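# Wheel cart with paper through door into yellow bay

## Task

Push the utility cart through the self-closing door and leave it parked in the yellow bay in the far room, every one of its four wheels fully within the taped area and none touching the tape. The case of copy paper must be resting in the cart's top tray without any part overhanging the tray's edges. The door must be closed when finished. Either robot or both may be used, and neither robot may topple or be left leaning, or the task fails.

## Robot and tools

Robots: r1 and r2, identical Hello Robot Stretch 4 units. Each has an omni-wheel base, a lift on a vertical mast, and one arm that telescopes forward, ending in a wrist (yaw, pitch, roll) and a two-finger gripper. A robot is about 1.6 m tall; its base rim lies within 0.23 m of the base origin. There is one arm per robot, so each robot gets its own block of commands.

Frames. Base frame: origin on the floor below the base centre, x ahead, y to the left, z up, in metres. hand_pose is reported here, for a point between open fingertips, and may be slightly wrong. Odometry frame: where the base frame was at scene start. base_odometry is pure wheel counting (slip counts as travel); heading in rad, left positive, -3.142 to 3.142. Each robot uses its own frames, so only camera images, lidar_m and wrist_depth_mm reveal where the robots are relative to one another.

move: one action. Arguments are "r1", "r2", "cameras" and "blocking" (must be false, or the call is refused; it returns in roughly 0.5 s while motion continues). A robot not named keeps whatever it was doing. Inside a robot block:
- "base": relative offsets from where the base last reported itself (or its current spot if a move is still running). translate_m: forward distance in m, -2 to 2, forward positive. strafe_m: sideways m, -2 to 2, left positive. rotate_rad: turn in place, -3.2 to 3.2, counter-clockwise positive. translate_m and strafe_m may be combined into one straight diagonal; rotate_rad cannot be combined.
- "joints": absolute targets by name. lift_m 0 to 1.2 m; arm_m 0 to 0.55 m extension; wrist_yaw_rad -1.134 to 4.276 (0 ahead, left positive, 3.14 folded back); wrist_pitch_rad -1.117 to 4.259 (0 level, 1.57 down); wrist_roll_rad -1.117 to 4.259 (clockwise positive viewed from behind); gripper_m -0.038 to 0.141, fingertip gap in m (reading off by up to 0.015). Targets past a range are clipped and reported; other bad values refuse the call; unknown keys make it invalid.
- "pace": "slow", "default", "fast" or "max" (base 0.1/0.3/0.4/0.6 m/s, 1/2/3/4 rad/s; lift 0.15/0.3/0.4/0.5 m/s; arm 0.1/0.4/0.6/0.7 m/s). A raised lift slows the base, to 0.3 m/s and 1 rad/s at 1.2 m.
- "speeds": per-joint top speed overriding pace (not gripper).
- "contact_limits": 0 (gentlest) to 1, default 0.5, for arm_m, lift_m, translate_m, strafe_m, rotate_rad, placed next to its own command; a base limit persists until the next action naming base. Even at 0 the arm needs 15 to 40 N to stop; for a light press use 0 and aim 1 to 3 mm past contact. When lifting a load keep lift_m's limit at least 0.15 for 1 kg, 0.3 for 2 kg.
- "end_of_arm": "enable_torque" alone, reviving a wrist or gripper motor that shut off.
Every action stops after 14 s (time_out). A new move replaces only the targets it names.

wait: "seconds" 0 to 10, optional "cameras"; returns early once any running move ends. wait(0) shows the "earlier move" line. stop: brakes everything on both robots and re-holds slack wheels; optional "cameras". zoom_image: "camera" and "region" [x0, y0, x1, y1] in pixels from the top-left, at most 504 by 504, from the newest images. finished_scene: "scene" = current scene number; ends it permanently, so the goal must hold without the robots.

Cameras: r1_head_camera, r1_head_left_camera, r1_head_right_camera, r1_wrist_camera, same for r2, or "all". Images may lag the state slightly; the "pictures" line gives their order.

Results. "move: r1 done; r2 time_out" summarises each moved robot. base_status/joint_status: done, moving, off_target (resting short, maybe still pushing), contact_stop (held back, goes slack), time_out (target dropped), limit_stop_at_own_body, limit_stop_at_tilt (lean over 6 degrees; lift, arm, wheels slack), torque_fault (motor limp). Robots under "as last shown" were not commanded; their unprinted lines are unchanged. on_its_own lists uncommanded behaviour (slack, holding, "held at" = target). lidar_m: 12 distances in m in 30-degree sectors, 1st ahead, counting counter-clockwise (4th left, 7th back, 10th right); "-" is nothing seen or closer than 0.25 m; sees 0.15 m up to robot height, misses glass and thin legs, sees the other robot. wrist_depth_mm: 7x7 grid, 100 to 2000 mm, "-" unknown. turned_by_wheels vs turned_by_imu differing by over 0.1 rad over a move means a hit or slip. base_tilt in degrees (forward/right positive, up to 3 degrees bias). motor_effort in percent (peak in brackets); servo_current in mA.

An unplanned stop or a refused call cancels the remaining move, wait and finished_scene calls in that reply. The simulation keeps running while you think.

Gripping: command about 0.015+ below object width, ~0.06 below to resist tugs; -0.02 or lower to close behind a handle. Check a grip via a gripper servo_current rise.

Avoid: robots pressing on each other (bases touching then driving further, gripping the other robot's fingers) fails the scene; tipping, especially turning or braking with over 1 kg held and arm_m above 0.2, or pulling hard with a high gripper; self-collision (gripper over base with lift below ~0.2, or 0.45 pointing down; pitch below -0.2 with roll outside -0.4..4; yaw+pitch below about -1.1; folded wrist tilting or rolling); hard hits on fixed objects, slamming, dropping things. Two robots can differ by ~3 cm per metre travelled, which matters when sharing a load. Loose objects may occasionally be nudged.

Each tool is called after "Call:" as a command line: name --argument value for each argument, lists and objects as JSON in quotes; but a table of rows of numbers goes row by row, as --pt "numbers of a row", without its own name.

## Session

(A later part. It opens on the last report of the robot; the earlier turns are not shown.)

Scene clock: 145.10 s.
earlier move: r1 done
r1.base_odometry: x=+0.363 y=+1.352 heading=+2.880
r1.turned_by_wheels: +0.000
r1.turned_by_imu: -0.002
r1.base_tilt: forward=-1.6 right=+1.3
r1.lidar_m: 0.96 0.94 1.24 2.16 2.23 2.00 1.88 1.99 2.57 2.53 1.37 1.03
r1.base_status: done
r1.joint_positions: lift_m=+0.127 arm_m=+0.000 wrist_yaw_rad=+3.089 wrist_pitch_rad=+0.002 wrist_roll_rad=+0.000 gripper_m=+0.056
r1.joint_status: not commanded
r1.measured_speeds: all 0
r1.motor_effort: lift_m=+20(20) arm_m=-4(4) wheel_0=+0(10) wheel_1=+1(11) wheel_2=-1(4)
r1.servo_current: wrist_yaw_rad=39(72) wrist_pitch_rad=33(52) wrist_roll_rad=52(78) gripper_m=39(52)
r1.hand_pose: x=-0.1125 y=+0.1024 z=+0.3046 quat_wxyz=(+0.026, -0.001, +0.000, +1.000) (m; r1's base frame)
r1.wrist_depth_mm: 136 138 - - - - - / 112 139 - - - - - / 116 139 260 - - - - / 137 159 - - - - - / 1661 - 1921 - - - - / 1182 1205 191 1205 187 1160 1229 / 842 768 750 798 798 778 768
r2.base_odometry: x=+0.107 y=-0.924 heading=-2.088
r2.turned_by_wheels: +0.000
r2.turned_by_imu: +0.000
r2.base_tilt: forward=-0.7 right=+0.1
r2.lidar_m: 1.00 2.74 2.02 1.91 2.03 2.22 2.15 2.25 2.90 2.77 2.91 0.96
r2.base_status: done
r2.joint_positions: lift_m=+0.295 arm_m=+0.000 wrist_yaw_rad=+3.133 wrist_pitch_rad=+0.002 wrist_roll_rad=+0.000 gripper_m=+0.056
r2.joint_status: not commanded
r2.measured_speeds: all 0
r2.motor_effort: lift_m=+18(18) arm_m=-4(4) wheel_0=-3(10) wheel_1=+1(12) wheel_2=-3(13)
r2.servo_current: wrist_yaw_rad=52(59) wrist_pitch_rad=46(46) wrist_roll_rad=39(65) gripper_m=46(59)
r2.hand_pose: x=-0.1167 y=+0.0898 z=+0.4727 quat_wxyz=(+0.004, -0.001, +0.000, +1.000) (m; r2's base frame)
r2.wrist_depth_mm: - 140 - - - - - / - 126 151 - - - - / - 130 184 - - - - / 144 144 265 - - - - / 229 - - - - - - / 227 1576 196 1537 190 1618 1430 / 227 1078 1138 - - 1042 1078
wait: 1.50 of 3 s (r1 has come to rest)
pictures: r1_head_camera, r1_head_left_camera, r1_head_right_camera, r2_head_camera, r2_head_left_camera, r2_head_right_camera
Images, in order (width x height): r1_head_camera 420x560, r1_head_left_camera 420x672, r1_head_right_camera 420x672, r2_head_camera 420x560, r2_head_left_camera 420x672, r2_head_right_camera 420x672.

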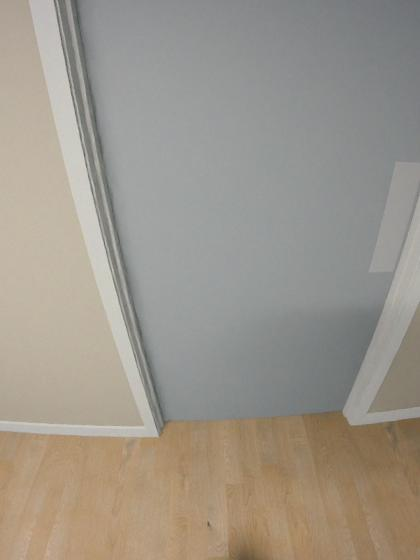

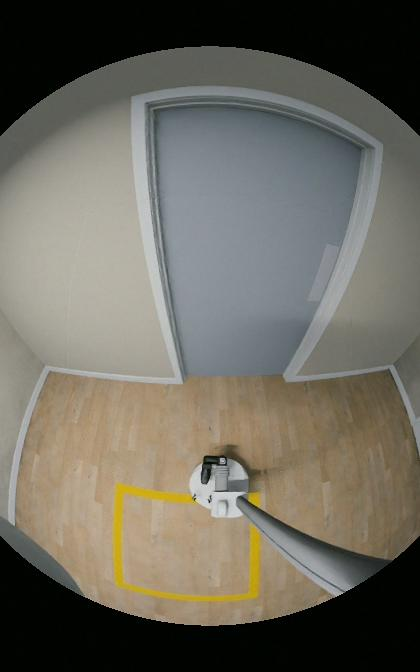

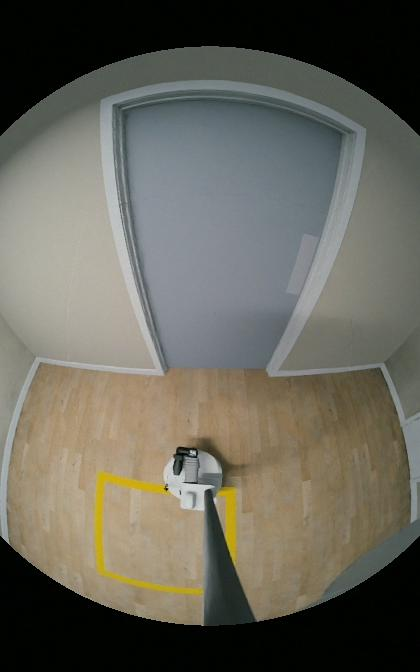

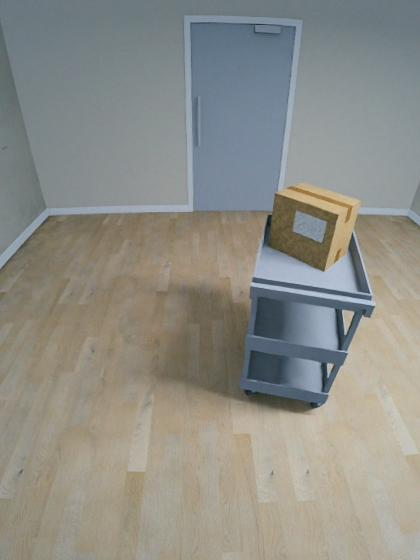

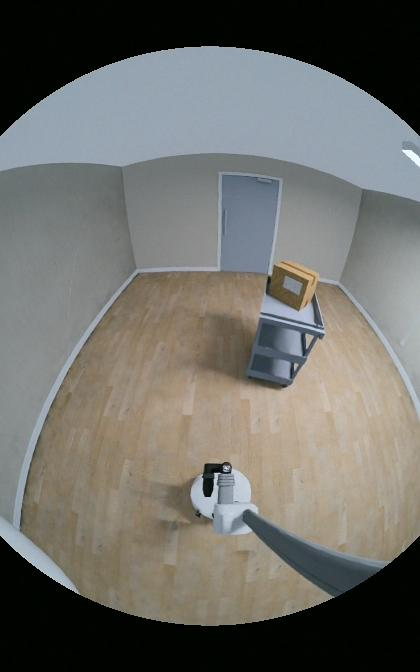

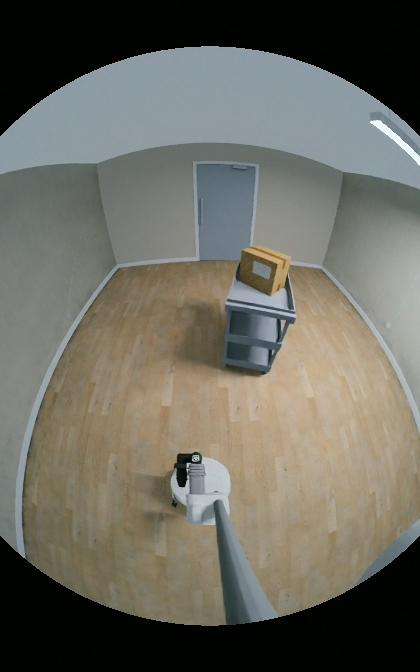

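Call:
move --blocking false --r1 '{"base":{"strafe_m":-0.2}}' --r2 '{"base":{"strafe_m":0.25}}'

Call:
wait --seconds 1.5

Call:
move --blocking false --r1 '{"base":{"rotate_rad":0.04}}' --r2 '{"base":{"translate_m":1.9},"joints":{"lift_m":0.9}}'

Call:
wait --seconds 2

Call:
wait --seconds 8 --cameras '["r1_head_camera", "r2_head_camera", "r2_head_left_camera", "r2_head_right_camera"]'

Scene clock: 208.67 s.
move: r1 moving; r2 moving
r1.base_odometry: x=+0.372 y=+1.387 heading=+2.880
r1.turned_by_wheels: +0.000
r1.turned_by_imu: +0.000
r1.base_tilt: forward=-1.6 right=+1.3
r1.lidar_m: 0.97 0.93 1.19 2.19 2.27 1.97 1.88 1.98 2.61 2.49 1.38 1.01
r1.base_status: strafe_m moving
r1.joint_positions: lift_m=+0.127 arm_m=+0.000 wrist_yaw_rad=+3.089 wrist_pitch_rad=+0.002 wrist_roll_rad=+0.000 gripper_m=+0.056
r1.joint_status: not commanded
r1.measured_speeds: translate_m=+0.000 strafe_m=-0.140 rotate_rad=+0.003 lift_m=+0.000 arm_m=+0.000 wrist_yaw_rad=+0.000 wrist_pitch_rad=+0.000 wrist_roll_rad=+0.000
r1.motor_effort: lift_m=+20(20) arm_m=-4(4) wheel_0=+9(11) wheel_1=-9(9) wheel_2=+0(2)
r1.servo_current: wrist_yaw_rad=46(52) wrist_pitch_rad=39(46) wrist_roll_rad=33(65) gripper_m=39(46)
r1.hand_pose: x=-0.1125 y=+0.1024 z=+0.3046 quat_wxyz=(+0.026, -0.001, +0.000, +1.000) (m; r1's base frame)
r1.wrist_depth_mm: 136 138 - - - - - / 113 139 - - - - - / 117 140 263 - - - - / 137 162 - - - - - / 1661 - 1983 - - - - / 1182 1205 192 1205 187 1182 1255 / 854 750 750 798 798 768 768
r2.base_odometry: x=+0.139 y=-0.942 heading=-2.088
r2.turned_by_wheels: +0.000
r2.turned_by_imu: +0.001
r2.base_tilt: forward=-0.7 right=+0.1
r2.lidar_m: 1.00 2.68 2.00 1.89 2.00 2.23 2.15 2.26 2.93 2.82 2.96 1.00
r2.base_status: strafe_m moving
r2.joint_positions: lift_m=+0.295 arm_m=+0.000 wrist_yaw_rad=+3.133 wrist_pitch_rad=+0.002 wrist_roll_rad=+0.000 gripper_m=+0.056
r2.joint_status: not commanded
r2.measured_speeds: translate_m=+0.001 strafe_m=+0.142 rotate_rad=-0.006 lift_m=+0.000 arm_m=+0.000 wrist_yaw_rad=+0.000 wrist_pitch_rad=+0.000 wrist_roll_rad=+0.000
r2.motor_effort: lift_m=+18(18) arm_m=-4(4) wheel_0=-10(13) wheel_1=+12(12) wheel_2=+0(1)
r2.servo_current: wrist_yaw_rad=46(46) wrist_pitch_rad=39(39) wrist_roll_rad=33(52) gripper_m=52(52)
r2.hand_pose: x=-0.1167 y=+0.0898 z=+0.4727 quat_wxyz=(+0.004, -0.001, +0.000, +1.000) (m; r2's base frame)
r2.wrist_depth_mm: - 141 - - - - - / - 126 150 - - - - / - 129 185 - - - - / 144 143 273 - - - - / 229 - - - - - - / 228 1576 195 1576 190 1618 1464 / 226 1060 1182 - - 1060 1042
pictures: none

Scene clock: 210.13 s.
earlier move: r1 done; r2 moving
r1.base_odometry: x=+0.415 y=+1.545 heading=+2.879
r1.turned_by_wheels: +0.000
r1.turned_by_imu: -0.002
r1.base_tilt: forward=-1.6 right=+1.3
r1.lidar_m: 0.97 0.99 1.24 2.34 2.43 1.97 1.87 1.95 2.48 2.34 1.36 1.03
r1.base_status: done
r1.joint_positions: lift_m=+0.127 arm_m=+0.000 wrist_yaw_rad=+3.089 wrist_pitch_rad=+0.002 wrist_roll_rad=+0.000 gripper_m=+0.056
r1.joint_status: not commanded
r1.measured_speeds: all 0
r1.motor_effort: lift_m=+20(20) arm_m=-4(4) wheel_0=-1(11) wheel_1=+0(10) wheel_2=+0(2)
r1.servo_current: wrist_yaw_rad=59(72) wrist_pitch_rad=46(52) wrist_roll_rad=59(65) gripper_m=39(46)
r1.hand_pose: x=-0.1125 y=+0.1024 z=+0.3046 quat_wxyz=(+0.026, -0.001, +0.000, +1.000) (m; r1's base frame)
r1.wrist_depth_mm: 136 138 - - - - - / 113 139 - - - - - / 117 140 224 - - - - / 137 160 294 - - - - / 1661 - 1983 - - - - / 1182 1182 194 1182 187 1182 1138 / 854 741 759 798 788 778 820
r2.base_odometry: x=+0.324 y=-1.047 heading=-2.088
r2.turned_by_wheels: +0.000
r2.turned_by_imu: +0.000
r2.base_tilt: forward=-0.7 right=+0.1
r2.lidar_m: 3.62 2.39 1.77 1.67 1.76 2.21 2.14 2.22 3.15 3.00 1.23 1.09
r2.base_status: strafe_m moving
r2.joint_positions: lift_m=+0.295 arm_m=+0.000 wrist_yaw_rad=+3.133 wrist_pitch_rad=+0.002 wrist_roll_rad=+0.000 gripper_m=+0.056
r2.joint_status: not commanded
r2.measured_speeds: all 0
r2.motor_effort: lift_m=+18(18) arm_m=-4(4) wheel_0=-4(13) wheel_1=+2(13) wheel_2=+1(1)
r2.servo_current: wrist_yaw_rad=52(59) wrist_pitch_rad=39(52) wrist_roll_rad=39(59) gripper_m=46(52)
r2.hand_pose: x=-0.1167 y=+0.0898 z=+0.4727 quat_wxyz=(+0.004, -0.001, +0.000, +1.000) (m; r2's base frame)
r2.wrist_depth_mm: - 141 - - - - - / - 126 151 - - - - / - 129 185 - - - - / 144 143 264 - - - - / 230 - - - - - - / 227 1537 196 1537 190 1618 1464 / 226 1060 1138 - - 1025 1060
wait: 1.47 of 1.5 s (r1 has come to rest)
pictures: none

Scene clock: 210.63 s.
earlier move: r2 done
move: r1 moving; r2 moving
r1.base_odometry: x=+0.415 y=+1.545 heading=+2.919
r1.turned_by_wheels: +0.040
r1.turned_by_imu: +0.040
r1.base_tilt: forward=-1.6 right=+1.2
r1.lidar_m: 0.96 1.02 1.32 2.36 2.46 1.97 1.87 1.97 2.40 2.34 1.31 1.00
r1.base_status: rotate_rad moving
r1.joint_positions: lift_m=+0.127 arm_m=+0.000 wrist_yaw_rad=+3.089 wrist_pitch_rad=+0.002 wrist_roll_rad=+0.000 gripper_m=+0.056
r1.joint_status: not commanded
r1.measured_speeds: all 0
r1.motor_effort: lift_m=+20(20) arm_m=-4(4) wheel_0=+0(8) wheel_1=-3(7) wheel_2=-1(5)
r1.servo_current: wrist_yaw_rad=46(65) wrist_pitch_rad=39(52) wrist_roll_rad=46(59) gripper_m=39(46)
r1.hand_pose: x=-0.1125 y=+0.1024 z=+0.3046 quat_wxyz=(+0.026, -0.001, +0.000, +1.000) (m; r1's base frame)
r1.wrist_depth_mm: 136 138 - - - - - / 113 139 - - - - - / 117 140 223 - - - - / 137 159 286 - - - - / 1708 - 1983 - - - - / 1182 1205 194 1205 188 1160 1138 / 842 750 750 788 798 768 820
r2.base_odometry: x=+0.309 y=-1.075 heading=-2.088
r2.turned_by_wheels: +0.000
r2.turned_by_imu: +0.000
r2.base_tilt: forward=-0.7 right=+0.1
r2.lidar_m: 3.56 2.39 1.76 1.67 1.75 2.25 2.14 2.27 3.14 3.05 1.19 1.06
r2.base_status: translate_m moving
r2.joint_positions: lift_m=+0.333 arm_m=+0.000 wrist_yaw_rad=+3.133 wrist_pitch_rad=+0.002 wrist_roll_rad=+0.000 gripper_m=+0.056
r2.joint_status: lift_m moving
r2.measured_speeds: translate_m=+0.121 strafe_m=-0.002 rotate_rad=+0.001 lift_m=+0.146 arm_m=+0.000 wrist_yaw_rad=+0.000 wrist_pitch_rad=+0.000 wrist_roll_rad=+0.000
r2.motor_effort: lift_m=+21(25) arm_m=-4(4) wheel_0=+4(10) wheel_1=+8(8) wheel_2=-13(13)
r2.servo_current: wrist_yaw_rad=39(52) wrist_pitch_rad=33(46) wrist_roll_rad=39(65) gripper_m=39(52)
r2.hand_pose: x=-0.1167 y=+0.0898 z=+0.5104 quat_wxyz=(+0.004, -0.001, +0.000, +1.000) (m; r2's base frame)
r2.wrist_depth_mm: - 140 - - - - - / - 126 149 - - - - / - 129 193 - - - - / 144 144 268 - - - - / 229 - - - - - - / 227 1661 196 1661 190 1708 1537 / 236 1138 1205 - - 1118 1138
pictures: none

Scene clock: 210.70 s.
earlier move: r1 done; r2 moving
r1.base_odometry: x=+0.415 y=+1.545 heading=+2.919
r1.turned_by_wheels: +0.000
r1.turned_by_imu: +0.000
r1.base_tilt: forward=-1.6 right=+1.3
r1.lidar_m: 0.96 1.02 1.32 2.37 2.46 1.97 1.87 1.97 2.42 2.35 1.31 1.02
r1.base_status: done
r1.joint_positions: lift_m=+0.127 arm_m=+0.000 wrist_yaw_rad=+3.089 wrist_pitch_rad=+0.002 wrist_roll_rad=+0.000 gripper_m=+0.056
r1.joint_status: not commanded
r1.measured_speeds: all 0
r1.motor_effort: lift_m=+20(20) arm_m=-4(4) wheel_0=-2(8) wheel_1=-3(7) wheel_2=-1(5)
r1.servo_current: wrist_yaw_rad=39(65) wrist_pitch_rad=46(52) wrist_roll_rad=46(59) gripper_m=46(46)
r1.hand_pose: x=-0.1125 y=+0.1024 z=+0.3046 quat_wxyz=(+0.026, -0.001, +0.000, +1.000) (m; r1's base frame)
r1.wrist_depth_mm: 136 138 - - - - - / 112 139 - - - - - / 116 139 222 - - - - / 137 160 283 - - - - / 1708 - 1921 - - - - / 1205 1182 194 1182 187 1138 1138 / 854 750 750 788 788 768 809
r2.base_odometry: x=+0.305 y=-1.082 heading=-2.088
r2.turned_by_wheels: +0.000
r2.turned_by_imu: +0.000
r2.base_tilt: forward=-0.6 right=+0.1
r2.lidar_m: 3.56 2.36 1.77 1.66 1.78 2.27 2.16 2.25 3.13 3.04 1.19 1.06
r2.base_status: translate_m moving
r2.joint_positions: lift_m=+0.343 arm_m=+0.000 wrist_yaw_rad=+3.133 wrist_pitch_rad=+0.002 wrist_roll_rad=+0.000 gripper_m=+0.056
r2.joint_status: lift_m moving
r2.measured_speeds: translate_m=+0.140 strafe_m=+0.002 rotate_rad=-0.001 lift_m=+0.166 arm_m=+0.000 wrist_yaw_rad=+0.000 wrist_pitch_rad=+0.000 wrist_roll_rad=+0.000
r2.motor_effort: lift_m=+22(25) arm_m=-4(4) wheel_0=+7(10) wheel_1=+7(9) wheel_2=-12(13)
r2.servo_current: wrist_yaw_rad=39(52) wrist_pitch_rad=39(46) wrist_roll_rad=46(65) gripper_m=46(52)
r2.hand_pose: x=-0.1167 y=+0.0898 z=+0.5211 quat_wxyz=(+0.004, -0.001, +0.000, +1.000) (m; r2's base frame)
r2.wrist_depth_mm: - 140 - - - - - / - 125 156 - - - - / - 129 191 - - - - / 144 143 268 - - - - / 229 - - - - - - / 226 1661 196 1661 191 1708 1576 / 238 1160 1229 - - 1138 1160
wait: 0.07 of 2 s (r1 has come to rest)
pictures: none

Scene clock: 217.97 s.
earlier move: r2 done
r1.base_odometry: x=+0.415 y=+1.545 heading=+2.919
r1.turned_by_wheels: +0.000
r1.turned_by_imu: +0.000
r1.base_tilt: forward=-1.6 right=+1.3
r1.lidar_m: 0.97 1.01 1.33 2.34 2.47 1.94 1.87 1.95 2.42 2.33 1.28 1.01
r1.base_status: done
r1.joint_positions: lift_m=+0.127 arm_m=+0.000 wrist_yaw_rad=+3.089 wrist_pitch_rad=+0.002 wrist_roll_rad=+0.000 gripper_m=+0.056
r1.joint_status: not commanded
r1.measured_speeds: all 0
r1.motor_effort: lift_m=+20(20) arm_m=-4(4) wheel_0=-2(8) wheel_1=-2(7) wheel_2=-1(5)
r1.servo_current: wrist_yaw_rad=52(65) wrist_pitch_rad=46(52) wrist_roll_rad=59(78) gripper_m=39(52)
r1.hand_pose: x=-0.1125 y=+0.1024 z=+0.3046 quat_wxyz=(+0.026, -0.001, +0.000, +1.000) (m; r1's base frame)
r1.wrist_depth_mm: 137 138 - - - - - / 113 139 - - - - - / 117 139 223 - - - - / 138 159 286 - - - - / 1661 - 1921 - - - - / 1182 1205 194 1205 187 1160 1118 / 842 741 759 798 798 778 820
r2.base_odometry: x=-0.614 y=-2.699 heading=-2.088
r2.turned_by_wheels: +0.000
r2.turned_by_imu: +0.003
r2.base_tilt: forward=-0.7 right=+0.1
r2.lidar_m: 1.73 1.87 1.70 1.65 1.74 2.38 4.19 0.80 0.68 3.07 2.51 1.84
r2.base_status: done
r2.joint_positions: lift_m=+0.900 arm_m=+0.000 wrist_yaw_rad=+3.133 wrist_pitch_rad=+0.002 wrist_roll_rad=+0.000 gripper_m=+0.056
r2.joint_status: all done
r2.measured_speeds: all 0
r2.motor_effort: lift_m=+21(26) arm_m=-4(4) wheel_0=+3(11) wheel_1=+2(9) wheel_2=-2(14)
r2.servo_current: wrist_yaw_rad=46(65) wrist_pitch_rad=39(46) wrist_roll_rad=46(65) gripper_m=46(59)
r2.hand_pose: x=-0.1167 y=+0.0898 z=+1.0775 quat_wxyz=(+0.004, -0.001, +0.000, +1.000) (m; r2's base frame)
r2.wrist_depth_mm: - 140 - - - - - / - 126 151 - - - - / - 130 185 - - - - / 144 144 264 - - - - / 229 - - - - - - / 220 - 196 - 190 - - / 226 - - - - - -
wait: 7.27 of 8 s (r2 has come to rest)
pictures: r1_head_camera, r2_head_camera, r2_head_left_camera, r2_head_right_camera
Images, in order (width x height): r1_head_camera 420x560, r2_head_camera 420x560, r2_head_left_camera 420x672, r2_head_right_camera 420x672.

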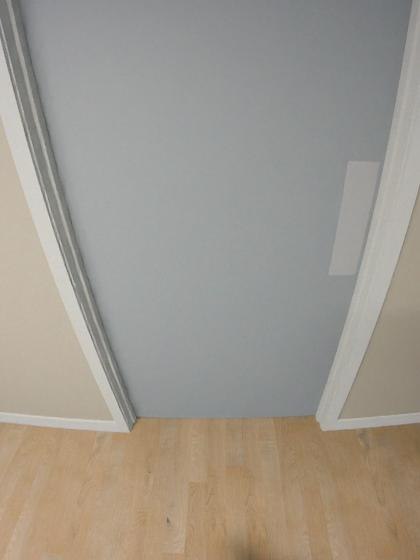

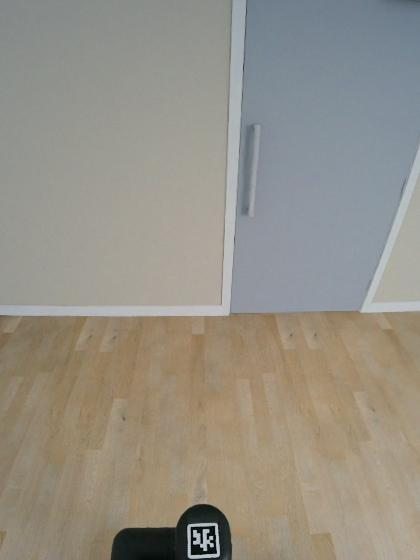

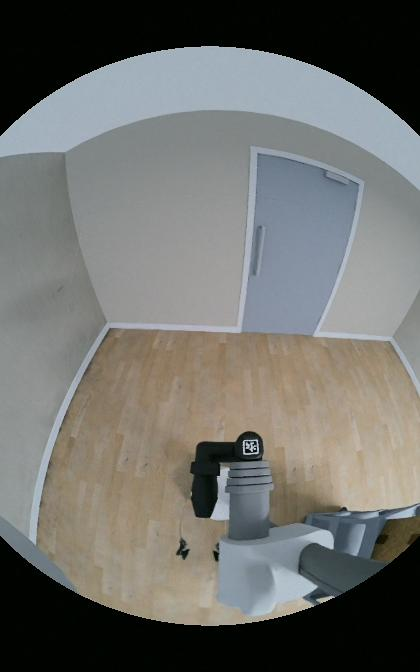

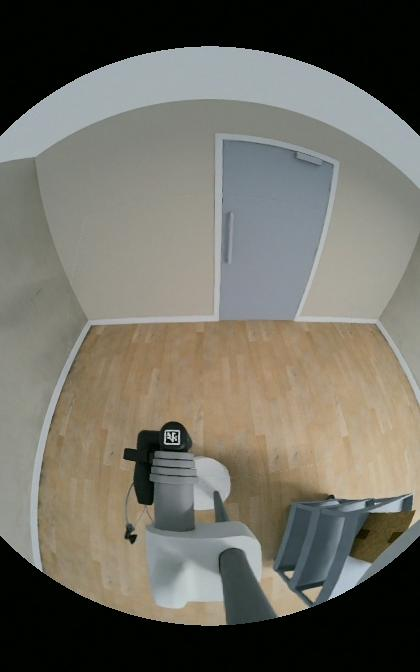

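Call:
move --blocking false --r2 '{"base":{"translate_m":0.6,"strafe_m":-0.2},"joints":{"wrist_yaw_rad":0.0,"gripper_m":0.12,"lift_m":0.92}}'

Call:
wait --seconds 6 --cameras '["r2_head_camera", "r2_wrist_camera", "r2_head_right_camera"]'

Scene clock: 225.80 s.
move: r2 moving
r1: as last shown
r1.base_tilt: forward=-1.6 right=+1.2
r1.lidar_m: 0.97 1.02 1.28 2.35 2.44 1.98 1.88 1.98 2.41 2.34 1.30 1.02
r1.motor_effort: lift_m=+20(20) arm_m=-4(4) wheel_0=-2(2) wheel_1=-3(3) wheel_2=-1(1)
r1.servo_current: wrist_yaw_rad=52(52) wrist_pitch_rad=39(46) wrist_roll_rad=59(59) gripper_m=46(46)
r1.wrist_depth_mm: 137 139 - - - - - / 113 139 - - - - - / 116 139 224 - - - - / 137 159 285 - - - - / 1661 - 1921 - - - - / 1182 1205 193 1182 188 1160 1138 / 842 750 750 798 798 768 831
r2.base_odometry: x=-0.639 y=-2.721 heading=-2.087
r2.turned_by_wheels: +0.000
r2.turned_by_imu: +0.001
r2.base_tilt: forward=-0.7 right=+0.0
r2.lidar_m: 1.72 1.84 1.74 1.67 1.75 2.47 4.18 0.78 0.68 3.08 2.42 1.83
r2.base_status: translate_m moving; strafe_m moving
r2.joint_positions: lift_m=+0.920 arm_m=+0.000 wrist_yaw_rad=+2.571 wrist_pitch_rad=+0.002 wrist_roll_rad=+0.000 gripper_m=+0.075
r2.joint_status: lift_m moving; wrist_yaw_rad moving; gripper_m moving
r2.measured_speeds: translate_m=+0.120 strafe_m=-0.042 rotate_rad=-0.001 lift_m=+0.009 arm_m=+0.000 wrist_yaw_rad=-1.726 wrist_pitch_rad=+0.000 wrist_roll_rad=+0.000
r2.motor_effort: lift_m=+19(24) arm_m=-4(4) wheel_0=+11(13) wheel_1=+7(7) wheel_2=-13(13)
r2.servo_current: wrist_yaw_rad=72(130) wrist_pitch_rad=39(46) wrist_roll_rad=39(65) gripper_m=91(104)
r2.hand_pose: x=-0.0245 y=+0.2294 z=+1.0974 quat_wxyz=(+0.282, -0.001, +0.000, +0.960) (m; r2's base frame)
r2.wrist_depth_mm: - - - - - - - / - - - - - - - / - - - - - - - / - - - - - - - / - - - - - - - / - - 191 - 190 - - / - - - - - - -
pictures: none

Scene clock: 228.83 s.
earlier move: r2 done
r1.base_odometry: x=+0.415 y=+1.545 heading=+2.919
r1.turned_by_wheels: +0.000
r1.turned_by_imu: +0.000
r1.base_tilt: forward=-1.6 right=+1.2
r1.lidar_m: 0.98 1.01 1.31 2.37 2.48 1.96 1.87 1.95 2.40 2.35 1.30 0.99
r1.base_status: not commanded
r1.joint_positions: lift_m=+0.127 arm_m=+0.000 wrist_yaw_rad=+3.089 wrist_pitch_rad=+0.002 wrist_roll_rad=+0.000 gripper_m=+0.056
r1.joint_status: not commanded
r1.measured_speeds: all 0
r1.motor_effort: lift_m=+20(20) arm_m=-4(4) wheel_0=-2(3) wheel_1=-3(3) wheel_2=-1(1)
r1.servo_current: wrist_yaw_rad=65(72) wrist_pitch_rad=46(52) wrist_roll_rad=52(65) gripper_m=46(46)
r1.hand_pose: x=-0.1125 y=+0.1024 z=+0.3046 quat_wxyz=(+0.026, -0.001, +0.000, +1.000) (m; r1's base frame)
r1.wrist_depth_mm: 137 138 - - - - - / 112 139 - - - - - / 116 139 221 - - - - / 137 159 285 - - - - / 1708 - 1983 - - - - / 1182 1229 193 1205 188 1182 1138 / 842 741 750 809 788 778 820
r2.base_odometry: x=-1.084 y=-3.122 heading=-2.087
r2.turned_by_wheels: +0.000
r2.turned_by_imu: +0.002
r2.base_tilt: forward=-0.7 right=+0.1
r2.lidar_m: 1.11 1.25 1.69 1.84 1.96 2.74 1.28 0.98 2.98 2.90 1.66 1.20
r2.base_status: done
r2.joint_positions: lift_m=+0.920 arm_m=+0.000 wrist_yaw_rad=+0.003 wrist_pitch_rad=+0.002 wrist_roll_rad=+0.000 gripper_m=+0.120
r2.joint_status: all done
r2.measured_speeds: all 0
r2.motor_effort: lift_m=+20(25) arm_m=-4(4) wheel_0=+3(13) wheel_1=+5(7) wheel_2=-2(14)
r2.servo_current: wrist_yaw_rad=39(156) wrist_pitch_rad=46(46) wrist_roll_rad=52(65) gripper_m=46(111)
r2.hand_pose: x=+0.4596 y=-0.0866 z=+1.0976 quat_wxyz=(+1.000, +0.000, +0.001, +0.001) (m; r2's base frame)
r2.wrist_depth_mm: - - - - - - - / - - - - - - - / - - - - - - - / - - - - - - - / - - - - - - - / - 185 190 163 185 - - / - - - - - - -
wait: 3.03 of 6 s (r2 has come to rest)
pictures: r2_head_camera, r2_head_right_camera, r2_wrist_camera
Images, in order (width x height): r2_head_camera 420x560, r2_head_right_camera 420x672, r2_wrist_camera 616x392.

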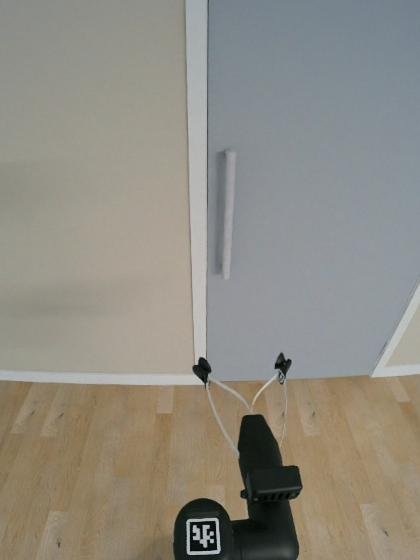

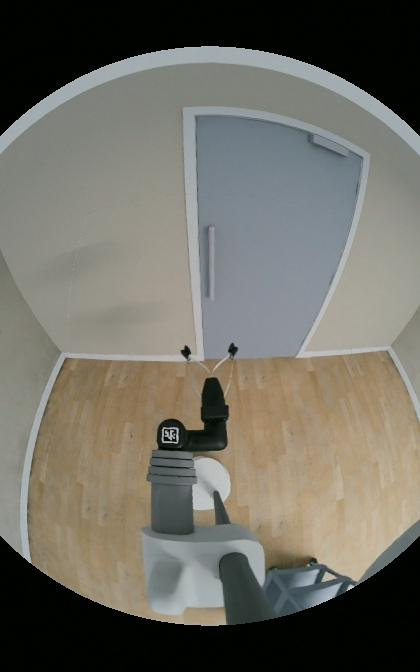

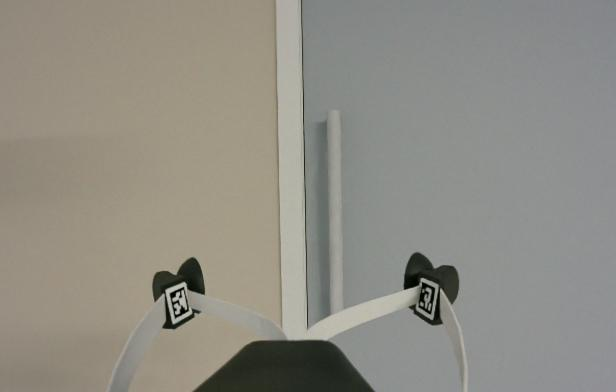

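Call:
move --blocking false --r2 '{"base":{"translate_m":0.38,"strafe_m":-0.02}}'

Call:
wait --seconds 4 --cameras '["r2_head_camera", "r2_wrist_camera", "r2_head_left_camera"]'

Scene clock: 241.43 s.
move: r2 moving
r1: as last shown
r1.base_tilt: forward=-1.6 right=+1.3
r1.lidar_m: 0.98 1.01 1.32 2.36 2.45 1.95 1.85 1.97 2.42 2.34 1.32 1.02
r1.servo_current: wrist_yaw_rad=33(52) wrist_pitch_rad=39(52) wrist_roll_rad=52(65) gripper_m=52(52)
r1.wrist_depth_mm: 136 138 - - - - - / 113 139 - - - - - / 117 139 223 - - - - / 137 159 286 - - - - / 1661 - 1983 - - - - / 1160 1182 193 1160 187 1160 1138 / 831 750 750 809 788 778 809
r2.base_odometry: x=-1.101 y=-3.148 heading=-2.087
r2.turned_by_wheels: +0.000
r2.turned_by_imu: +0.001
r2.base_tilt: forward=-0.7 right=+0.1
r2.lidar_m: 1.09 1.19 1.72 1.85 1.95 2.75 1.35 0.96 3.00 2.90 1.58 1.19
r2.base_status: translate_m moving; strafe_m moving
r2.joint_positions: lift_m=+0.920 arm_m=+0.000 wrist_yaw_rad=+0.003 wrist_pitch_rad=+0.002 wrist_roll_rad=+0.000 gripper_m=+0.120
r2.joint_status: not commanded
r2.measured_speeds: translate_m=+0.121 strafe_m=-0.007 rotate_rad=+0.000 lift_m=+0.000 arm_m=+0.000 wrist_yaw_rad=+0.000 wrist_pitch_rad=+0.000 wrist_roll_rad=+0.000
r2.motor_effort: lift_m=+20(20) arm_m=-4(4) wheel_0=+7(10) wheel_1=+7(8) wheel_2=-12(13)
r2.servo_current: wrist_yaw_rad=46(59) wrist_pitch_rad=39(46) wrist_roll_rad=46(52) gripper_m=52(59)
r2.hand_pose: x=+0.4596 y=-0.0866 z=+1.0976 quat_wxyz=(+1.000, +0.000, +0.001, +0.001) (m; r2's base frame)
r2.wrist_depth_mm: - - - - - - - / - - - - - - - / - - - - - - - / - - - - - - - / - - - - - - - / - 186 190 156 185 - - / - - - - - - -
pictures: none

Scene clock: 243.70 s.
earlier move: r2 done
r1.base_odometry: x=+0.415 y=+1.545 heading=+2.919
r1.turned_by_wheels: +0.000
r1.turned_by_imu: +0.000
r1.base_tilt: forward=-1.6 right=+1.3
r1.lidar_m: 0.97 1.01 1.29 2.37 2.44 1.97 1.87 1.96 2.40 2.36 1.29 1.02
r1.base_status: not commanded
r1.joint_positions: lift_m=+0.127 arm_m=+0.000 wrist_yaw_rad=+3.089 wrist_pitch_rad=+0.002 wrist_roll_rad=+0.000 gripper_m=+0.056
r1.joint_status: not commanded
r1.measured_speeds: all 0
r1.motor_effort: lift_m=+20(20) arm_m=-4(4) wheel_0=-2(3) wheel_1=-3(3) wheel_2=-1(1)
r1.servo_current: wrist_yaw_rad=46(65) wrist_pitch_rad=33(52) wrist_roll_rad=52(72) gripper_m=46(52)
r1.hand_pose: x=-0.1125 y=+0.1024 z=+0.3046 quat_wxyz=(+0.026, -0.001, +0.000, +1.000) (m; r1's base frame)
r1.wrist_depth_mm: 136 138 - - - - - / 113 139 - - - - - / 117 140 222 - - - - / 137 159 283 - - - - / 1661 - 1921 - - - - / 1182 1182 193 1205 188 1160 1138 / 831 759 741 798 788 778 820
r2.base_odometry: x=-1.289 y=-3.443 heading=-2.087
r2.turned_by_wheels: +0.000
r2.turned_by_imu: +0.001
r2.base_tilt: forward=-0.7 right=+0.1
r2.lidar_m: 0.73 0.84 1.17 1.85 1.94 2.72 1.44 1.31 2.98 2.88 1.11 0.82
r2.base_status: done
r2.joint_positions: lift_m=+0.920 arm_m=+0.000 wrist_yaw_rad=+0.003 wrist_pitch_rad=+0.002 wrist_roll_rad=+0.000 gripper_m=+0.120
r2.joint_status: not commanded
r2.measured_speeds: all 0
r2.motor_effort: lift_m=+20(20) arm_m=-4(4) wheel_0=+3(11) wheel_1=+3(8) wheel_2=-2(15)
r2.servo_current: wrist_yaw_rad=59(65) wrist_pitch_rad=33(52) wrist_roll_rad=46(59) gripper_m=46(59)
r2.hand_pose: x=+0.4595 y=-0.0866 z=+1.0976 quat_wxyz=(+1.000, +0.000, +0.001, +0.001) (m; r2's base frame)
r2.wrist_depth_mm: - - 554 - - - - / - - 554 484 - - - / - - 559 484 - - - / - - 564 492 - - - / - - 564 496 - - - / - 186 198 496 185 - - / - - - - - - -
wait: 2.27 of 4 s (r2 has come to rest)
pictures: r2_head_camera, r2_head_left_camera, r2_wrist_camera
Images, in order (width x height): r2_head_camera 420x560, r2_head_left_camera 420x672, r2_wrist_camera 616x392.

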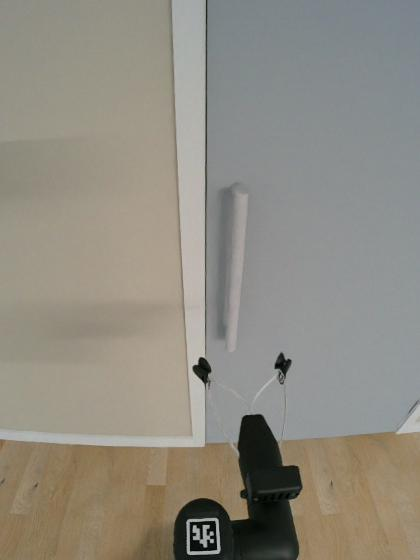

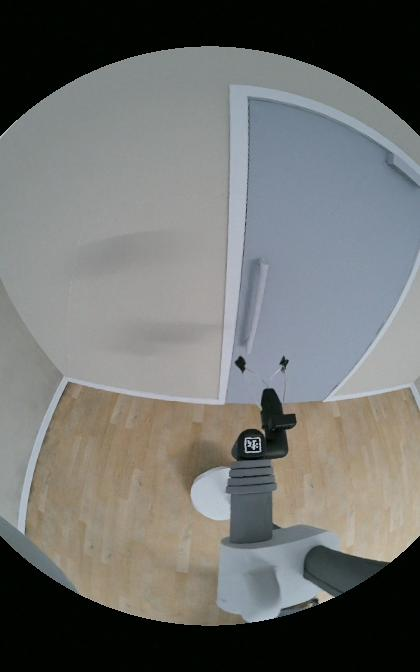

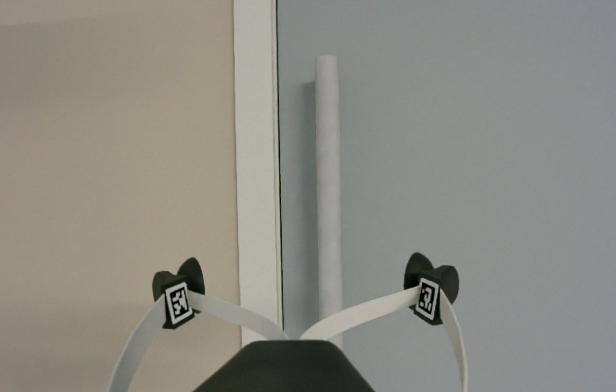

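Call:
move --blocking false --r2 '{"base":{"translate_m":0.2,"strafe_m":-0.028},"pace":"slow"}'

Call:
wait --seconds 4 --cameras '["r2_head_camera", "r2_wrist_camera"]'

Scene clock: 268.23 s.
move: r2 moving
r1: as last shown
r1.base_tilt: forward=-1.6 right=+1.2
r1.lidar_m: 0.96 1.01 1.32 2.35 2.45 1.98 1.86 2.00 2.42 2.35 1.30 1.00
r1.motor_effort: lift_m=+20(20) arm_m=-4(4) wheel_0=-2(2) wheel_1=-3(3) wheel_2=-1(1)
r1.servo_current: wrist_yaw_rad=46(52) wrist_pitch_rad=46(46) wrist_roll_rad=59(59) gripper_m=39(46)
r1.wrist_depth_mm: 136 138 - - - - - / 113 139 - - - - - / 116 140 223 - - - - / 137 160 285 - - - - / 1618 - 1921 - - - - / 1205 1205 193 1205 188 1160 1138 / 854 750 750 788 798 778 809
r2.base_odometry: x=-1.297 y=-3.452 heading=-2.087
r2.turned_by_wheels: +0.000
r2.turned_by_imu: +0.001
r2.base_tilt: forward=-0.7 right=+0.1
r2.lidar_m: 0.71 0.81 1.17 1.85 1.95 2.75 1.48 1.30 3.00 2.79 1.11 0.79
r2.base_status: translate_m moving; strafe_m moving
r2.joint_positions: lift_m=+0.920 arm_m=+0.000 wrist_yaw_rad=+0.003 wrist_pitch_rad=+0.002 wrist_roll_rad=+0.000 gripper_m=+0.120
r2.joint_status: not commanded
r2.measured_speeds: translate_m=+0.049 strafe_m=-0.007 rotate_rad=+0.001 lift_m=+0.000 arm_m=+0.000 wrist_yaw_rad=+0.000 wrist_pitch_rad=+0.000 wrist_roll_rad=+0.000
r2.motor_effort: lift_m=+20(20) arm_m=-4(4) wheel_0=+7(9) wheel_1=+5(6) wheel_2=-11(11)
r2.servo_current: wrist_yaw_rad=46(46) wrist_pitch_rad=39(46) wrist_roll_rad=46(65) gripper_m=52(59)
r2.hand_pose: x=+0.4595 y=-0.0866 z=+1.0976 quat_wxyz=(+1.000, +0.000, +0.001, +0.001) (m; r2's base frame)
r2.wrist_depth_mm: - - 544 - - - - / - - 549 473 - - - / - - 539 477 - - - / - - 549 480 - - - / - - 559 480 - - - / - 186 198 480 185 - - / - - - - - - -
pictures: none

Scene clock: 271.03 s.
earlier move: r2 done
r1.base_odometry: x=+0.415 y=+1.545 heading=+2.919
r1.turned_by_wheels: +0.000
r1.turned_by_imu: +0.000
r1.base_tilt: forward=-1.6 right=+1.3
r1.lidar_m: 0.97 1.01 1.29 2.34 2.45 1.96 1.87 1.97 2.44 2.36 1.32 1.02
r1.base_status: not commanded
r1.joint_positions: lift_m=+0.127 arm_m=+0.000 wrist_yaw_rad=+3.089 wrist_pitch_rad=+0.002 wrist_roll_rad=+0.000 gripper_m=+0.056
r1.joint_status: not commanded
r1.measured_speeds: all 0
r1.motor_effort: lift_m=+20(20) arm_m=-4(4) wheel_0=-2(3) wheel_1=-2(3) wheel_2=-1(1)
r1.servo_current: wrist_yaw_rad=52(65) wrist_pitch_rad=46(52) wrist_roll_rad=46(72) gripper_m=46(46)
r1.hand_pose: x=-0.1125 y=+0.1024 z=+0.3046 quat_wxyz=(+0.026, -0.001, +0.000, +1.000) (m; r1's base frame)
r1.wrist_depth_mm: 137 138 - - - - - / 113 139 - - - - - / 116 140 223 - - - - / 137 160 286 - - - - / 1708 - 1921 - - - - / 1182 1182 194 1160 187 1160 1138 / 854 750 759 788 798 778 809
r2.base_odometry: x=-1.412 y=-3.602 heading=-2.086
r2.turned_by_wheels: +0.000
r2.turned_by_imu: +0.001
r2.base_tilt: forward=-0.7 right=+0.1
r2.lidar_m: 0.52 0.63 0.91 1.86 1.99 2.79 1.52 1.47 3.00 2.14 0.85 0.64
r2.base_status: done
r2.joint_positions: lift_m=+0.920 arm_m=+0.000 wrist_yaw_rad=+0.003 wrist_pitch_rad=+0.002 wrist_roll_rad=+0.000 gripper_m=+0.120
r2.joint_status: not commanded
r2.measured_speeds: all 0
r2.motor_effort: lift_m=+20(20) arm_m=-4(4) wheel_0=+4(10) wheel_1=+5(7) wheel_2=-6(11)
r2.servo_current: wrist_yaw_rad=46(65) wrist_pitch_rad=46(46) wrist_roll_rad=46(65) gripper_m=46(59)
r2.hand_pose: x=+0.4595 y=-0.0866 z=+1.0976 quat_wxyz=(+1.000, +0.000, +0.001, +0.001) (m; r2's base frame)
r2.wrist_depth_mm: 382 377 370 362 359 353 347 / 382 379 368 366 362 357 349 / 387 379 368 366 364 357 351 / 392 382 366 368 364 357 353 / 392 387 370 370 366 362 355 / 397 387 366 294 214 359 362 / 397 392 370 - 368 366 359
wait: 2.80 of 4 s (r2 has come to rest)
pictures: r2_head_camera, r2_wrist_camera
Images, in order (width x height): r2_head_camera 420x560, r2_wrist_camera 616x392.

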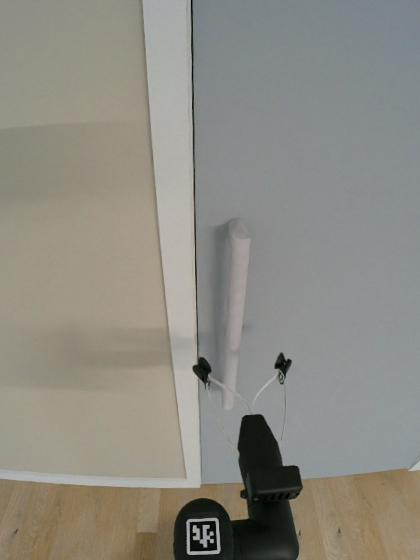

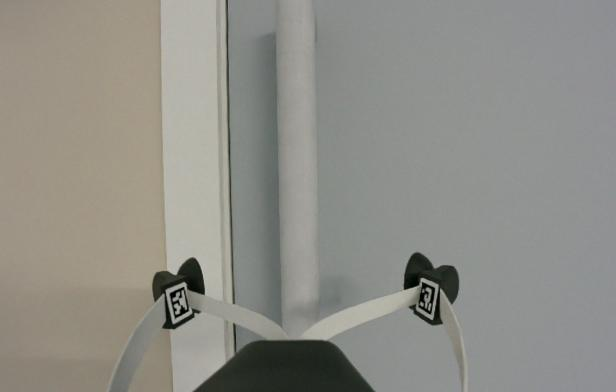

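Call:
move --blocking false --r2 '{"base":{"translate_m":0.125,"strafe_m":0.002},"pace":"slow","contact_limits":{"translate_m":0.3}}'

Call:
wait --seconds 3 --cameras '["r2_head_camera", "r2_wrist_camera"]'

Scene clock: 281.80 s.
move: r2 moving
r1: as last shown
r1.lidar_m: 0.98 1.01 1.30 2.36 2.48 1.96 1.85 1.97 2.44 2.36 1.31 1.02
r1.motor_effort: lift_m=+20(20) arm_m=-4(4) wheel_0=-2(3) wheel_1=-3(3) wheel_2=-1(1)
r1.servo_current: wrist_yaw_rad=65(65) wrist_pitch_rad=39(52) wrist_roll_rad=52(65) gripper_m=39(46)
r1.wrist_depth_mm: 137 139 - - - - - / 113 139 - - - - - / 116 140 222 - - - - / 137 160 285 - - - - / 1661 - 1983 - - - - / 1182 1205 193 1182 187 1160 1138 / 854 750 759 809 798 798 820
r2.base_odometry: x=-1.418 y=-3.614 heading=-2.086
r2.turned_by_wheels: +0.000
r2.turned_by_imu: +0.001
r2.base_tilt: forward=-0.7 right=+0.1
r2.lidar_m: 0.51 0.60 0.87 1.87 1.97 2.77 1.55 1.50 2.97 2.12 0.85 0.62
r2.base_status: translate_m moving; strafe_m moving
r2.joint_positions: lift_m=+0.920 arm_m=+0.000 wrist_yaw_rad=+0.003 wrist_pitch_rad=+0.002 wrist_roll_rad=+0.000 gripper_m=+0.120
r2.joint_status: not commanded
r2.measured_speeds: translate_m=+0.049 strafe_m=+0.001 rotate_rad=+0.001 lift_m=+0.000 arm_m=+0.000 wrist_yaw_rad=+0.000 wrist_pitch_rad=+0.000 wrist_roll_rad=+0.000
r2.motor_effort: lift_m=+20(20) arm_m=-4(4) wheel_0=+3(8) wheel_1=+4(8) wheel_2=-9(12)
r2.servo_current: wrist_yaw_rad=52(65) wrist_pitch_rad=46(46) wrist_roll_rad=39(59) gripper_m=46(52)
r2.contact_limits: translate_m 0.3
r2.hand_pose: x=+0.4595 y=-0.0866 z=+1.0976 quat_wxyz=(+1.000, +0.000, +0.001, +0.001) (m; r2's base frame)
r2.wrist_depth_mm: 373 364 355 351 349 342 338 / 373 366 359 355 349 343 338 / 375 368 362 355 353 345 342 / 379 373 366 285 353 347 343 / 382 375 366 286 355 351 345 / 384 379 357 283 357 353 349 / 387 379 359 - 359 355 351
pictures: none

Scene clock: 283.83 s.
earlier move: r2 done
r1.base_odometry: x=+0.415 y=+1.545 heading=+2.919
r1.turned_by_wheels: +0.000
r1.turned_by_imu: +0.000
r1.base_tilt: forward=-1.6 right=+1.3
r1.lidar_m: 0.95 1.02 1.30 2.37 2.44 1.95 1.86 1.98 2.44 2.35 1.29 1.02
r1.base_status: not commanded
r1.joint_positions: lift_m=+0.127 arm_m=+0.000 wrist_yaw_rad=+3.089 wrist_pitch_rad=+0.002 wrist_roll_rad=+0.000 gripper_m=+0.056
r1.joint_status: not commanded
r1.measured_speeds: all 0
r1.motor_effort: lift_m=+20(20) arm_m=-4(4) wheel_0=-2(3) wheel_1=-2(3) wheel_2=-1(1)
r1.servo_current: wrist_yaw_rad=52(65) wrist_pitch_rad=52(52) wrist_roll_rad=39(72) gripper_m=39(46)
r1.hand_pose: x=-0.1125 y=+0.1024 z=+0.3046 quat_wxyz=(+0.026, -0.001, +0.000, +1.000) (m; r1's base frame)
r1.wrist_depth_mm: 137 138 - - - - - / 113 139 - - - - - / 116 139 222 - - - - / 137 159 285 - - - - / 1708 - 1983 - - - - / 1182 1205 194 1182 187 1160 1160 / 842 759 759 798 788 778 820
r2.base_odometry: x=-1.472 y=-3.712 heading=-2.086
r2.turned_by_wheels: +0.000
r2.turned_by_imu: +0.000
r2.base_tilt: forward=-0.7 right=+0.1
r2.lidar_m: 0.39 0.48 0.72 1.87 1.95 2.74 1.59 1.64 2.94 1.68 0.68 0.50
r2.base_status: done
r2.joint_positions: lift_m=+0.920 arm_m=+0.000 wrist_yaw_rad=+0.003 wrist_pitch_rad=+0.002 wrist_roll_rad=+0.000 gripper_m=+0.120
r2.joint_status: not commanded
r2.measured_speeds: all 0
r2.motor_effort: lift_m=+20(20) arm_m=-4(4) wheel_0=+4(8) wheel_1=+5(8) wheel_2=-6(12)
r2.servo_current: wrist_yaw_rad=59(65) wrist_pitch_rad=46(46) wrist_roll_rad=39(65) gripper_m=52(59)
r2.contact_limits: translate_m 0.3
r2.hand_pose: x=+0.4595 y=-0.0866 z=+1.0976 quat_wxyz=(+1.000, +0.000, +0.001, +0.001) (m; r2's base frame)
r2.wrist_depth_mm: 255 237 246 168 239 235 232 / 256 238 248 166 240 236 234 / 256 240 250 169 241 238 235 / 258 241 251 170 243 239 236 / 262 243 253 171 245 241 238 / 263 246 217 169 246 242 239 / 265 247 257 - 246 242 241
wait: 2.03 of 3 s (r2 has come to rest)
pictures: r2_head_camera, r2_wrist_camera
Images, in order (width x height): r2_head_camera 420x560, r2_wrist_camera 616x392.

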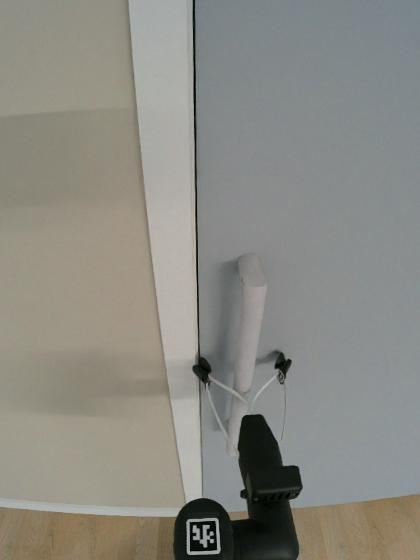

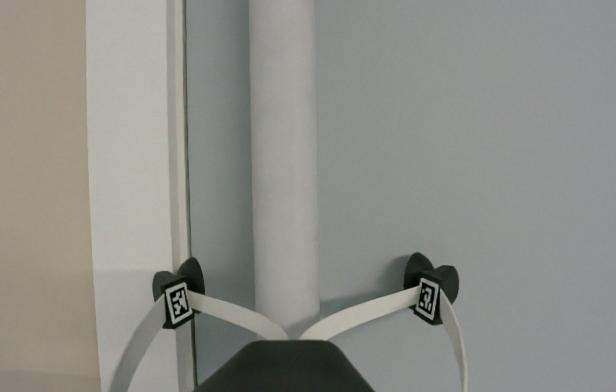

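Call:
move --blocking false --r2 '{"base":{"translate_m":0.018,"strafe_m":0.008},"pace":"slow","contact_limits":{"translate_m":0.3}}'

Call:
wait --seconds 2

Call:
move --blocking false --r2 '{"joints":{"gripper_m":-0.035}}'

Call:
wait --seconds 3 --cameras '["r2_head_camera", "r2_wrist_camera"]'

Scene clock: 292.03 s.
move: r2 moving
r1: as last shown
r1.lidar_m: 0.97 1.02 1.32 2.35 2.45 1.94 1.87 1.97 2.42 2.34 1.29 1.00
r1.motor_effort: lift_m=+20(20) arm_m=-4(4) wheel_0=-2(3) wheel_1=-3(3) wheel_2=-1(1)
r1.servo_current: wrist_yaw_rad=39(59) wrist_pitch_rad=46(52) wrist_roll_rad=46(72) gripper_m=39(46)
r1.wrist_depth_mm: 136 138 - - - - - / 113 139 - - - - - / 116 139 222 - - - - / 137 159 285 - - - - / 1708 - 1921 - - - - / 1182 1182 193 1182 187 1160 1138 / 842 768 750 798 788 778 809
r2.base_odometry: x=-1.473 y=-3.725 heading=-2.086
r2.turned_by_wheels: +0.000
r2.turned_by_imu: +0.000
r2.base_tilt: forward=-0.7 right=+0.1
r2.lidar_m: 0.38 0.49 0.67 1.87 1.98 2.77 1.60 1.62 2.99 1.67 0.66 0.48
r2.base_status: translate_m moving; strafe_m moving
r2.joint_positions: lift_m=+0.920 arm_m=+0.000 wrist_yaw_rad=-0.006 wrist_pitch_rad=+0.002 wrist_roll_rad=+0.000 gripper_m=+0.120
r2.joint_status: not commanded
r2.measured_speeds: translate_m=+0.035 strafe_m=+0.016 rotate_rad=-0.005 lift_m=+0.000 arm_m=+0.000 wrist_yaw_rad=-0.045 wrist_pitch_rad=+0.000 wrist_roll_rad=+0.000
r2.motor_effort: lift_m=+20(20) arm_m=+2(4) wheel_0=+4(10) wheel_1=+7(9) wheel_2=-16(16)
r2.servo_current: wrist_yaw_rad=46(52) wrist_pitch_rad=39(46) wrist_roll_rad=52(59) gripper_m=59(59)
r2.contact_limits: translate_m 0.3
r2.hand_pose: x=+0.4587 y=-0.0892 z=+1.0976 quat_wxyz=(+1.000, +0.000, +0.001, -0.003) (m; r2's base frame)
r2.wrist_depth_mm: 243 229 238 159 234 233 229 / 243 229 240 166 236 232 231 / 245 230 242 167 236 234 232 / 248 232 243 167 239 236 233 / 250 234 244 167 240 236 236 / 250 235 246 162 239 238 236 / 251 237 249 - 242 240 238
pictures: none

Scene clock: 292.67 s.
earlier move: r2 done
r1.base_odometry: x=+0.415 y=+1.545 heading=+2.919
r1.turned_by_wheels: +0.000
r1.turned_by_imu: +0.000
r1.base_tilt: forward=-1.6 right=+1.3
r1.lidar_m: 0.96 1.01 1.30 2.35 2.45 1.98 1.86 1.99 2.42 2.33 1.32 1.03
r1.base_status: not commanded
r1.joint_positions: lift_m=+0.127 arm_m=+0.000 wrist_yaw_rad=+3.089 wrist_pitch_rad=+0.002 wrist_roll_rad=+0.000 gripper_m=+0.056
r1.joint_status: not commanded
r1.measured_speeds: all 0
r1.motor_effort: lift_m=+20(20) arm_m=-4(4) wheel_0=-2(3) wheel_1=-3(3) wheel_2=-1(1)
r1.servo_current: wrist_yaw_rad=52(78) wrist_pitch_rad=39(52) wrist_roll_rad=46(72) gripper_m=39(46)
r1.hand_pose: x=-0.1125 y=+0.1024 z=+0.3046 quat_wxyz=(+0.026, -0.001, +0.000, +1.000) (m; r1's base frame)
r1.wrist_depth_mm: 137 138 - - - - - / 113 139 - - - - - / 117 139 222 - - - - / 137 159 286 - - - - / 1708 - 1983 - - - - / 1205 1229 193 1182 187 1182 1118 / 866 750 750 798 788 778 820
r2.base_odometry: x=-1.473 y=-3.731 heading=-2.087
r2.turned_by_wheels: +0.000
r2.turned_by_imu: +0.021
r2.base_tilt: forward=-0.9 right=+0.2
r2.lidar_m: 0.40 0.48 0.74 1.84 1.98 2.78 1.64 1.65 2.94 1.54 0.62 0.41
r2.base_status: done
r2.joint_positions: lift_m=+0.920 arm_m=+0.000 wrist_yaw_rad=-0.012 wrist_pitch_rad=+0.002 wrist_roll_rad=+0.000 gripper_m=+0.120
r2.joint_status: not commanded
r2.measured_speeds: all 0
r2.motor_effort: lift_m=+20(20) arm_m=+5(5) wheel_0=+4(10) wheel_1=+4(9) wheel_2=-18(18)
r2.servo_current: wrist_yaw_rad=72(78) wrist_pitch_rad=46(52) wrist_roll_rad=46(59) gripper_m=52(59)
r2.contact_limits: translate_m 0.3
r2.hand_pose: x=+0.4581 y=-0.0909 z=+1.0976 quat_wxyz=(+1.000, +0.000, +0.001, -0.006) (m; r2's base frame)
r2.wrist_depth_mm: 245 229 241 159 235 232 230 / 246 230 242 160 236 233 231 / 247 232 243 161 238 236 233 / 250 233 244 162 240 236 234 / 250 233 245 163 240 237 236 / 252 236 234 163 242 238 237 / 254 237 249 - 242 241 238
wait: 0.63 of 2 s (r2 has come to rest)
pictures: none

Scene clock: 293.17 s.
move: r2 moving
r1: as last shown
r1.lidar_m: 0.97 1.02 1.32 2.35 2.47 1.97 1.86 1.96 2.41 2.33 1.30 1.02
r1.motor_effort: lift_m=+20(20) arm_m=-4(4) wheel_0=-2(2) wheel_1=-3(3) wheel_2=-1(1)
r1.servo_current: wrist_yaw_rad=33(65) wrist_pitch_rad=39(46) wrist_roll_rad=59(59) gripper_m=39(46)
r1.wrist_depth_mm: 137 138 - - - - - / 112 139 - - - - - / 117 139 222 - - - - / 137 160 285 - - - - / 1661 - 1921 - - - - / 1182 1182 194 1182 187 1160 1138 / 866 741 741 788 788 768 820
r2.base_odometry: x=-1.473 y=-3.731 heading=-2.087
r2.turned_by_wheels: +0.000
r2.turned_by_imu: -0.001
r2.base_tilt: forward=-0.9 right=+0.2
r2.lidar_m: 0.40 0.49 0.70 1.86 1.98 2.77 1.65 1.65 2.96 1.55 0.64 0.40
r2.base_status: not commanded
r2.joint_positions: lift_m=+0.920 arm_m=+0.000 wrist_yaw_rad=-0.014 wrist_pitch_rad=+0.002 wrist_roll_rad=+0.000 gripper_m=+0.106
r2.joint_status: gripper_m moving
r2.measured_speeds: translate_m=+0.000 strafe_m=+0.000 rotate_rad=+0.000 lift_m=+0.000 arm_m=+0.000 wrist_yaw_rad=-0.009 wrist_pitch_rad=+0.000 wrist_roll_rad=+0.000
r2.motor_effort: lift_m=+20(20) arm_m=+4(5) wheel_0=+4(4) wheel_1=+4(4) wheel_2=-18(19)
r2.servo_current: wrist_yaw_rad=78(85) wrist_pitch_rad=39(46) wrist_roll_rad=33(59) gripper_m=117(117)
r2.contact_limits: translate_m 0.3
r2.hand_pose: x=+0.4580 y=-0.0914 z=+1.0976 quat_wxyz=(+1.000, +0.000, +0.001, -0.007) (m; r2's base frame)
r2.wrist_depth_mm: 243 229 240 158 236 234 232 / 243 230 241 160 237 234 233 / 247 230 242 160 239 236 234 / 247 231 245 163 239 237 236 / 249 235 246 163 241 237 237 / 252 235 207 163 241 239 238 / 252 238 248 - 244 242 239
pictures: none

Scene clock: 294.93 s.
earlier move: r2 done
r1.base_odometry: x=+0.415 y=+1.545 heading=+2.919
r1.turned_by_wheels: +0.000
r1.turned_by_imu: +0.000
r1.base_tilt: forward=-1.6 right=+1.2
r1.lidar_m: 0.97 1.02 1.28 2.36 2.45 1.98 1.87 1.96 2.41 2.32 1.30 1.02
r1.base_status: not commanded
r1.joint_positions: lift_m=+0.127 arm_m=+0.000 wrist_yaw_rad=+3.089 wrist_pitch_rad=+0.002 wrist_roll_rad=+0.000 gripper_m=+0.056
r1.joint_status: not commanded
r1.measured_speeds: all 0
r1.motor_effort: lift_m=+20(20) arm_m=-4(4) wheel_0=-2(3) wheel_1=-2(3) wheel_2=-1(1)
r1.servo_current: wrist_yaw_rad=33(65) wrist_pitch_rad=39(52) wrist_roll_rad=59(65) gripper_m=39(46)
r1.hand_pose: x=-0.1125 y=+0.1024 z=+0.3046 quat_wxyz=(+0.026, -0.001, +0.000, +1.000) (m; r1's base frame)
r1.wrist_depth_mm: 136 138 - - - - - / 113 139 - - - - - / 116 140 221 - - - - / 137 159 285 - - - - / 1708 - 1983 - - - - / 1182 1205 195 1182 188 1160 1160 / 854 750 759 798 788 778 820
r2.base_odometry: x=-1.474 y=-3.731 heading=-2.086
r2.turned_by_wheels: +0.000
r2.turned_by_imu: -0.004
r2.base_tilt: forward=-0.7 right=+0.1
r2.lidar_m: 0.40 0.50 0.67 1.86 1.97 2.76 1.61 1.67 2.96 1.59 0.62 0.40
r2.base_status: not commanded
r2.joint_positions: lift_m=+0.920 arm_m=+0.000 wrist_yaw_rad=-0.012 wrist_pitch_rad=+0.002 wrist_roll_rad=+0.000 gripper_m=-0.034
r2.joint_status: all done
r2.measured_speeds: all 0
r2.motor_effort: lift_m=+20(20) arm_m=+5(5) wheel_0=-2(5) wheel_1=+1(4) wheel_2=-4(19)
r2.servo_current: wrist_yaw_rad=78(98) wrist_pitch_rad=39(46) wrist_roll_rad=39(59) gripper_m=104(306)
r2.contact_limits: translate_m 0.3
r2.hand_pose: x=+0.4582 y=-0.0908 z=+1.0976 quat_wxyz=(+1.000, +0.000, +0.001, -0.006) (m; r2's base frame)
r2.wrist_depth_mm: 239 222 233 151 227 224 222 / 239 223 235 152 229 226 224 / 242 225 236 153 230 227 224 / 242 226 236 154 231 229 225 / 244 228 237 157 233 229 228 / 247 229 183 155 181 230 229 / 247 230 241 - 235 231 230
wait: 1.77 of 3 s (r2 has come to rest)
pictures: r2_head_camera, r2_wrist_camera
Images, in order (width x height): r2_head_camera 420x560, r2_wrist_camera 616x392.

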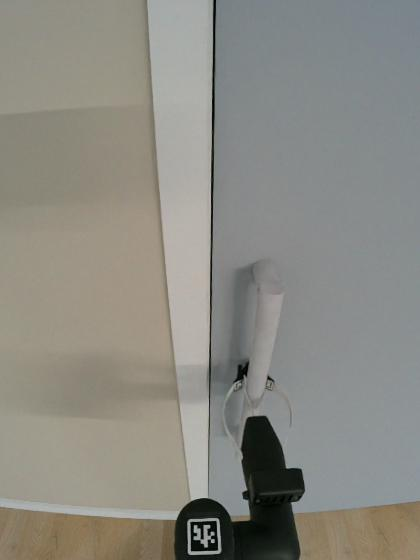

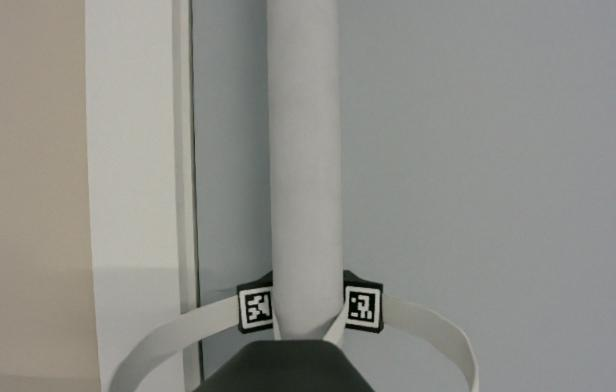

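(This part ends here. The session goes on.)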